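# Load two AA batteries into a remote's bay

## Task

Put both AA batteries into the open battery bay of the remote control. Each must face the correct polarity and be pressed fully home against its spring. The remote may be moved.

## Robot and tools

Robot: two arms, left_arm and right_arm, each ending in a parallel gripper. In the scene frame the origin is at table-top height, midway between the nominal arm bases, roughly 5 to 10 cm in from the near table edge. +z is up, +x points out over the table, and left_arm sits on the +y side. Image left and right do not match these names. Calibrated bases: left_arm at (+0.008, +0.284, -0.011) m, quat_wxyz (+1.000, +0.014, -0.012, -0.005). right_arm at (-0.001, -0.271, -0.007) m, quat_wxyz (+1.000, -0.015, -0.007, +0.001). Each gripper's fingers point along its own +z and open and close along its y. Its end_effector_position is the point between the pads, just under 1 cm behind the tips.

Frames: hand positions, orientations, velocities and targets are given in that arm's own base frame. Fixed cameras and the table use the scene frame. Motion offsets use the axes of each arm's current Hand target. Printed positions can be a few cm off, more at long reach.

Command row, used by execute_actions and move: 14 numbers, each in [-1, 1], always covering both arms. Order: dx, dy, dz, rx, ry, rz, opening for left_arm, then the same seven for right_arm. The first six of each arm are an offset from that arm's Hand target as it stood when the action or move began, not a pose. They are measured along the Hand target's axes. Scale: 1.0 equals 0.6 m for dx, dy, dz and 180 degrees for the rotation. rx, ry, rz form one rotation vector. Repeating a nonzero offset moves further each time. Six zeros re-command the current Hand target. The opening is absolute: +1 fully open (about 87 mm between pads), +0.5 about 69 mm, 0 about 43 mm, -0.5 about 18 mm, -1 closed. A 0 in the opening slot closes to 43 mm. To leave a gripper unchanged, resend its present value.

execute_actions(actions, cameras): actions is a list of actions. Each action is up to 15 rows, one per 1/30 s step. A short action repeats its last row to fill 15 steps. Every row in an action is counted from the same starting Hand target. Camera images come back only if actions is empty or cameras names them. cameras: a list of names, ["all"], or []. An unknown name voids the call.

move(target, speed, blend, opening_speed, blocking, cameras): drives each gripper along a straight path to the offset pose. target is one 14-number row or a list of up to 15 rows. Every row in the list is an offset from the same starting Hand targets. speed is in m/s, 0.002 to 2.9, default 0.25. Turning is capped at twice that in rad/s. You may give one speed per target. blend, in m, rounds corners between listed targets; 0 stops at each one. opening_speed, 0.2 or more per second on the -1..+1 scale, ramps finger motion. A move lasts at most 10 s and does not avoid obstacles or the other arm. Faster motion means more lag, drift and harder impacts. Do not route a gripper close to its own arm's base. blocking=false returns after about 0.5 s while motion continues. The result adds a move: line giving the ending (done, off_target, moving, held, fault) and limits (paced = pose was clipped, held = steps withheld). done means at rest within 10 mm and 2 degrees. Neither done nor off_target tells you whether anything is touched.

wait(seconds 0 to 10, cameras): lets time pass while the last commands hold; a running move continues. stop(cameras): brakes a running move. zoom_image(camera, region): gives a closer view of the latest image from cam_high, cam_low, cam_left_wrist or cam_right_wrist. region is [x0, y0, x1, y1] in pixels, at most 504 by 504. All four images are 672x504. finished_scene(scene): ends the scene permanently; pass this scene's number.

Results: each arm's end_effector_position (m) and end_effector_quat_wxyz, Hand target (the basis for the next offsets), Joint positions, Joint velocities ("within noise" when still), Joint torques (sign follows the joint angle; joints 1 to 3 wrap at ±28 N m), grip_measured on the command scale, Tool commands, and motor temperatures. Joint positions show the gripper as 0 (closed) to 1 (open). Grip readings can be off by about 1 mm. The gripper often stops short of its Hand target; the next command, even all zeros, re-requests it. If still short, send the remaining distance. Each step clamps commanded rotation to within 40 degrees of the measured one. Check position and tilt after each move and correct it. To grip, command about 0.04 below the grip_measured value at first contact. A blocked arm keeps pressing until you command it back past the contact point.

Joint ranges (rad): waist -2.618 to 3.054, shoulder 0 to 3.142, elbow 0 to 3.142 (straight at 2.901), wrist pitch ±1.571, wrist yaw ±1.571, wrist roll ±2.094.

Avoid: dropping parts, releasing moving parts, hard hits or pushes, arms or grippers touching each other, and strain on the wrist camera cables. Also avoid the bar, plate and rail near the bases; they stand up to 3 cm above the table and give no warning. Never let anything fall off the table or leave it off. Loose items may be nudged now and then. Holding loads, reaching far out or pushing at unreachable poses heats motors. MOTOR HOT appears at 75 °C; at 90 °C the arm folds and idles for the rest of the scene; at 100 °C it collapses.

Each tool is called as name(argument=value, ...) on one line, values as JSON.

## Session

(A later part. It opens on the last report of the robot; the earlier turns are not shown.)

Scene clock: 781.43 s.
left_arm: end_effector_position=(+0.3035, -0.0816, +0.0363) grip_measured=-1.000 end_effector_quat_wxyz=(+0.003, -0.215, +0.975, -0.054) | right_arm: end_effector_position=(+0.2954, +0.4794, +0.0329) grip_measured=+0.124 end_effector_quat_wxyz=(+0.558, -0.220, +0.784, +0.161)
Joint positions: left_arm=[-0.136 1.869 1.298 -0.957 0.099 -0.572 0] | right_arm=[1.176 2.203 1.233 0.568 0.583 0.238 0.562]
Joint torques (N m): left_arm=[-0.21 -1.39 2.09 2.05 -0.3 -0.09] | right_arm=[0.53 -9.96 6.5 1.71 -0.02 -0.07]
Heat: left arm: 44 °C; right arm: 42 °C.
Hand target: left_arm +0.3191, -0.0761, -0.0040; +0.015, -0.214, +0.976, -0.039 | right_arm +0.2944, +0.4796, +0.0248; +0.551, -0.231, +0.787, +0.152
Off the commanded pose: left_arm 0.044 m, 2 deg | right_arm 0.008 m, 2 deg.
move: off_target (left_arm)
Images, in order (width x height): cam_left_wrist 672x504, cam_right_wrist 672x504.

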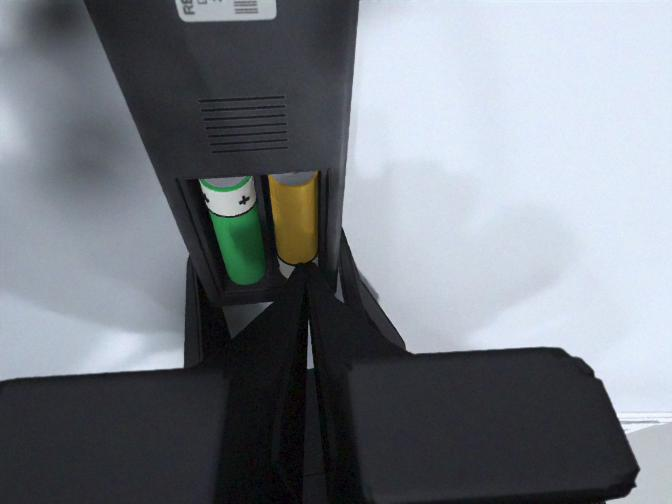

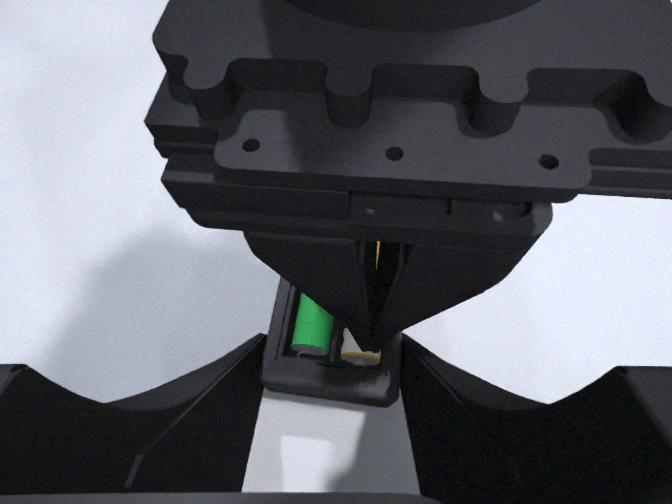

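Looks seated. Lift straight up and check.

move(target=[[0.025,0.0,-0.02,0,0,0,-1,0,0,0,0,0,0,-0.15],[0.02,0.0,-0.25,0,0,0,-1,0,0,0,0,0,0,-0.15]], speed=0.1, cameras=["cam_left_wrist","cam_right_wrist"])

zoom_image(camera="cam_right_wrist", region=[220, 160, 460, 420])

Scene clock: 787.20 s.
left_arm: end_effector_position=(+0.2964, -0.0778, +0.1329) grip_measured=-1.000 end_effector_quat_wxyz=(-0.010, -0.214, +0.976, -0.041) | right_arm: end_effector_position=(+0.2954, +0.4794, +0.0329) grip_measured=+0.124 end_effector_quat_wxyz=(+0.558, -0.220, +0.784, +0.161)
Joint positions: left_arm=[-0.135 1.82 1.623 -1.365 0.084 -0.568 0] | right_arm=[1.176 2.203 1.233 0.568 0.583 0.237 0.562]
Joint torques (N m): left_arm=[0.57 -9.83 8.31 0.4 -0.12 -0.04] | right_arm=[0.55 -9.95 6.5 1.71 -0.02 -0.06]
Heat: left arm: 44 °C; right arm: 42 °C.
Hand target: left_arm +0.3014, -0.0707, +0.1453; +0.015, -0.214, +0.976, -0.039 | right_arm +0.2944, +0.4796, +0.0248; +0.551, -0.231, +0.787, +0.152
Off the commanded pose: left_arm 0.015 m, 3 deg | right_arm 0.008 m, 2 deg.
move: off_target (left_arm)
Images, in order (width x height): cam_left_wrist 672x504, cam_right_wrist 672x504.

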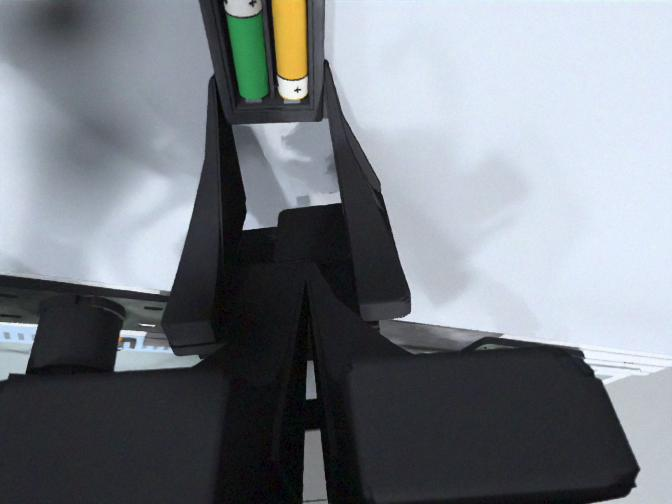

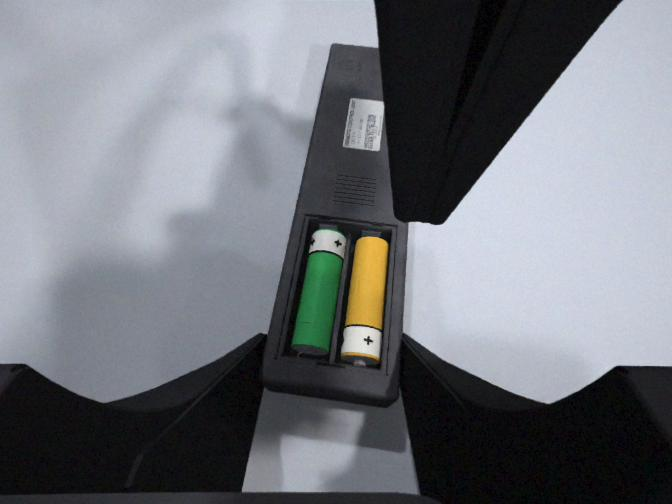

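Scaled by 1.938.

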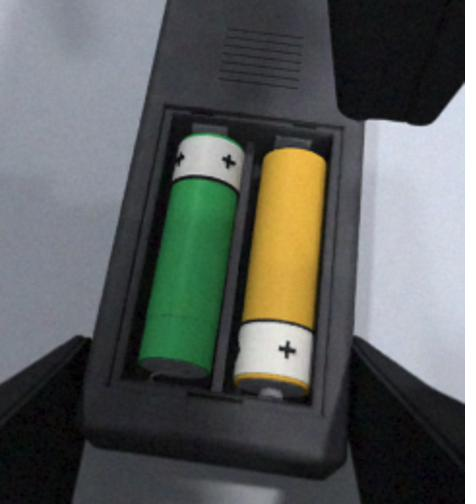

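Both seated. Release.

move(target=[[0,0,0,0,0,0,-1,0,0,0,0,0,0,0.8],[0,0,0,0,0,0,-1,0,0,-0.13,0,0,0,0.8]], speed=0.1, opening_speed=0.8, cameras=["cam_right_wrist"])

zoom_image(camera="cam_right_wrist", region=[250, 100, 450, 300])

finished_scene(scene=2)

Scene clock: 793.60 s.
left_arm: end_effector_position=(+0.2962, -0.0777, +0.1329) grip_measured=-1.000 end_effector_quat_wxyz=(-0.011, -0.214, +0.976, -0.041) | right_arm: end_effector_position=(+0.2319, +0.4421, +0.0351) grip_measured=+0.800 end_effector_quat_wxyz=(+0.541, -0.249, +0.791, +0.141)
Joint positions: left_arm=[-0.135 1.82 1.623 -1.365 0.084 -0.568 0] | right_arm=[1.288 2.023 1.008 0.52 0.665 0.273 0.9]
Joint torques (N m): left_arm=[0.9 -10.13 8.14 0.36 -0.15 -0.02] | right_arm=[0.65 -13.42 4.46 1.89 0.27 0.2]
Heat: left arm: 45 °C; right arm: 42 °C.
Hand target: left_arm +0.3014, -0.0707, +0.1453; +0.015, -0.214, +0.976, -0.039 | right_arm +0.2322, +0.4411, +0.0518; +0.551, -0.231, +0.787, +0.152
Off the commanded pose: left_arm 0.015 m, 3 deg | right_arm 0.017 m, 3 deg.
move: off_target (left_arm, right_arm)
Images, in order (width x height): cam_right_wrist 672x504.

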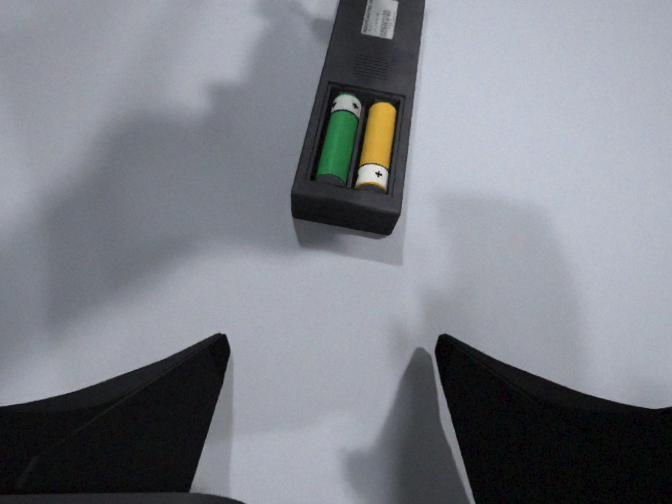

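Scaled by 2.520.

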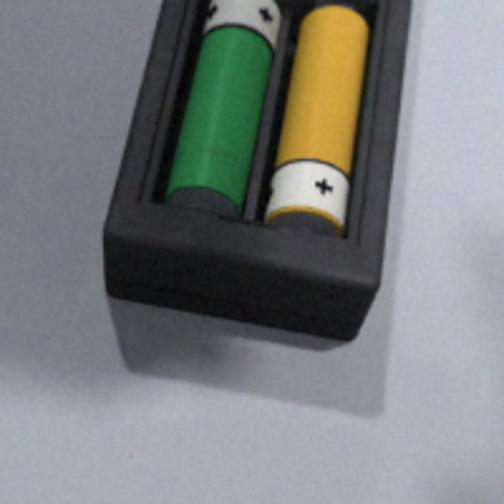

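The scene is finished: the task was done.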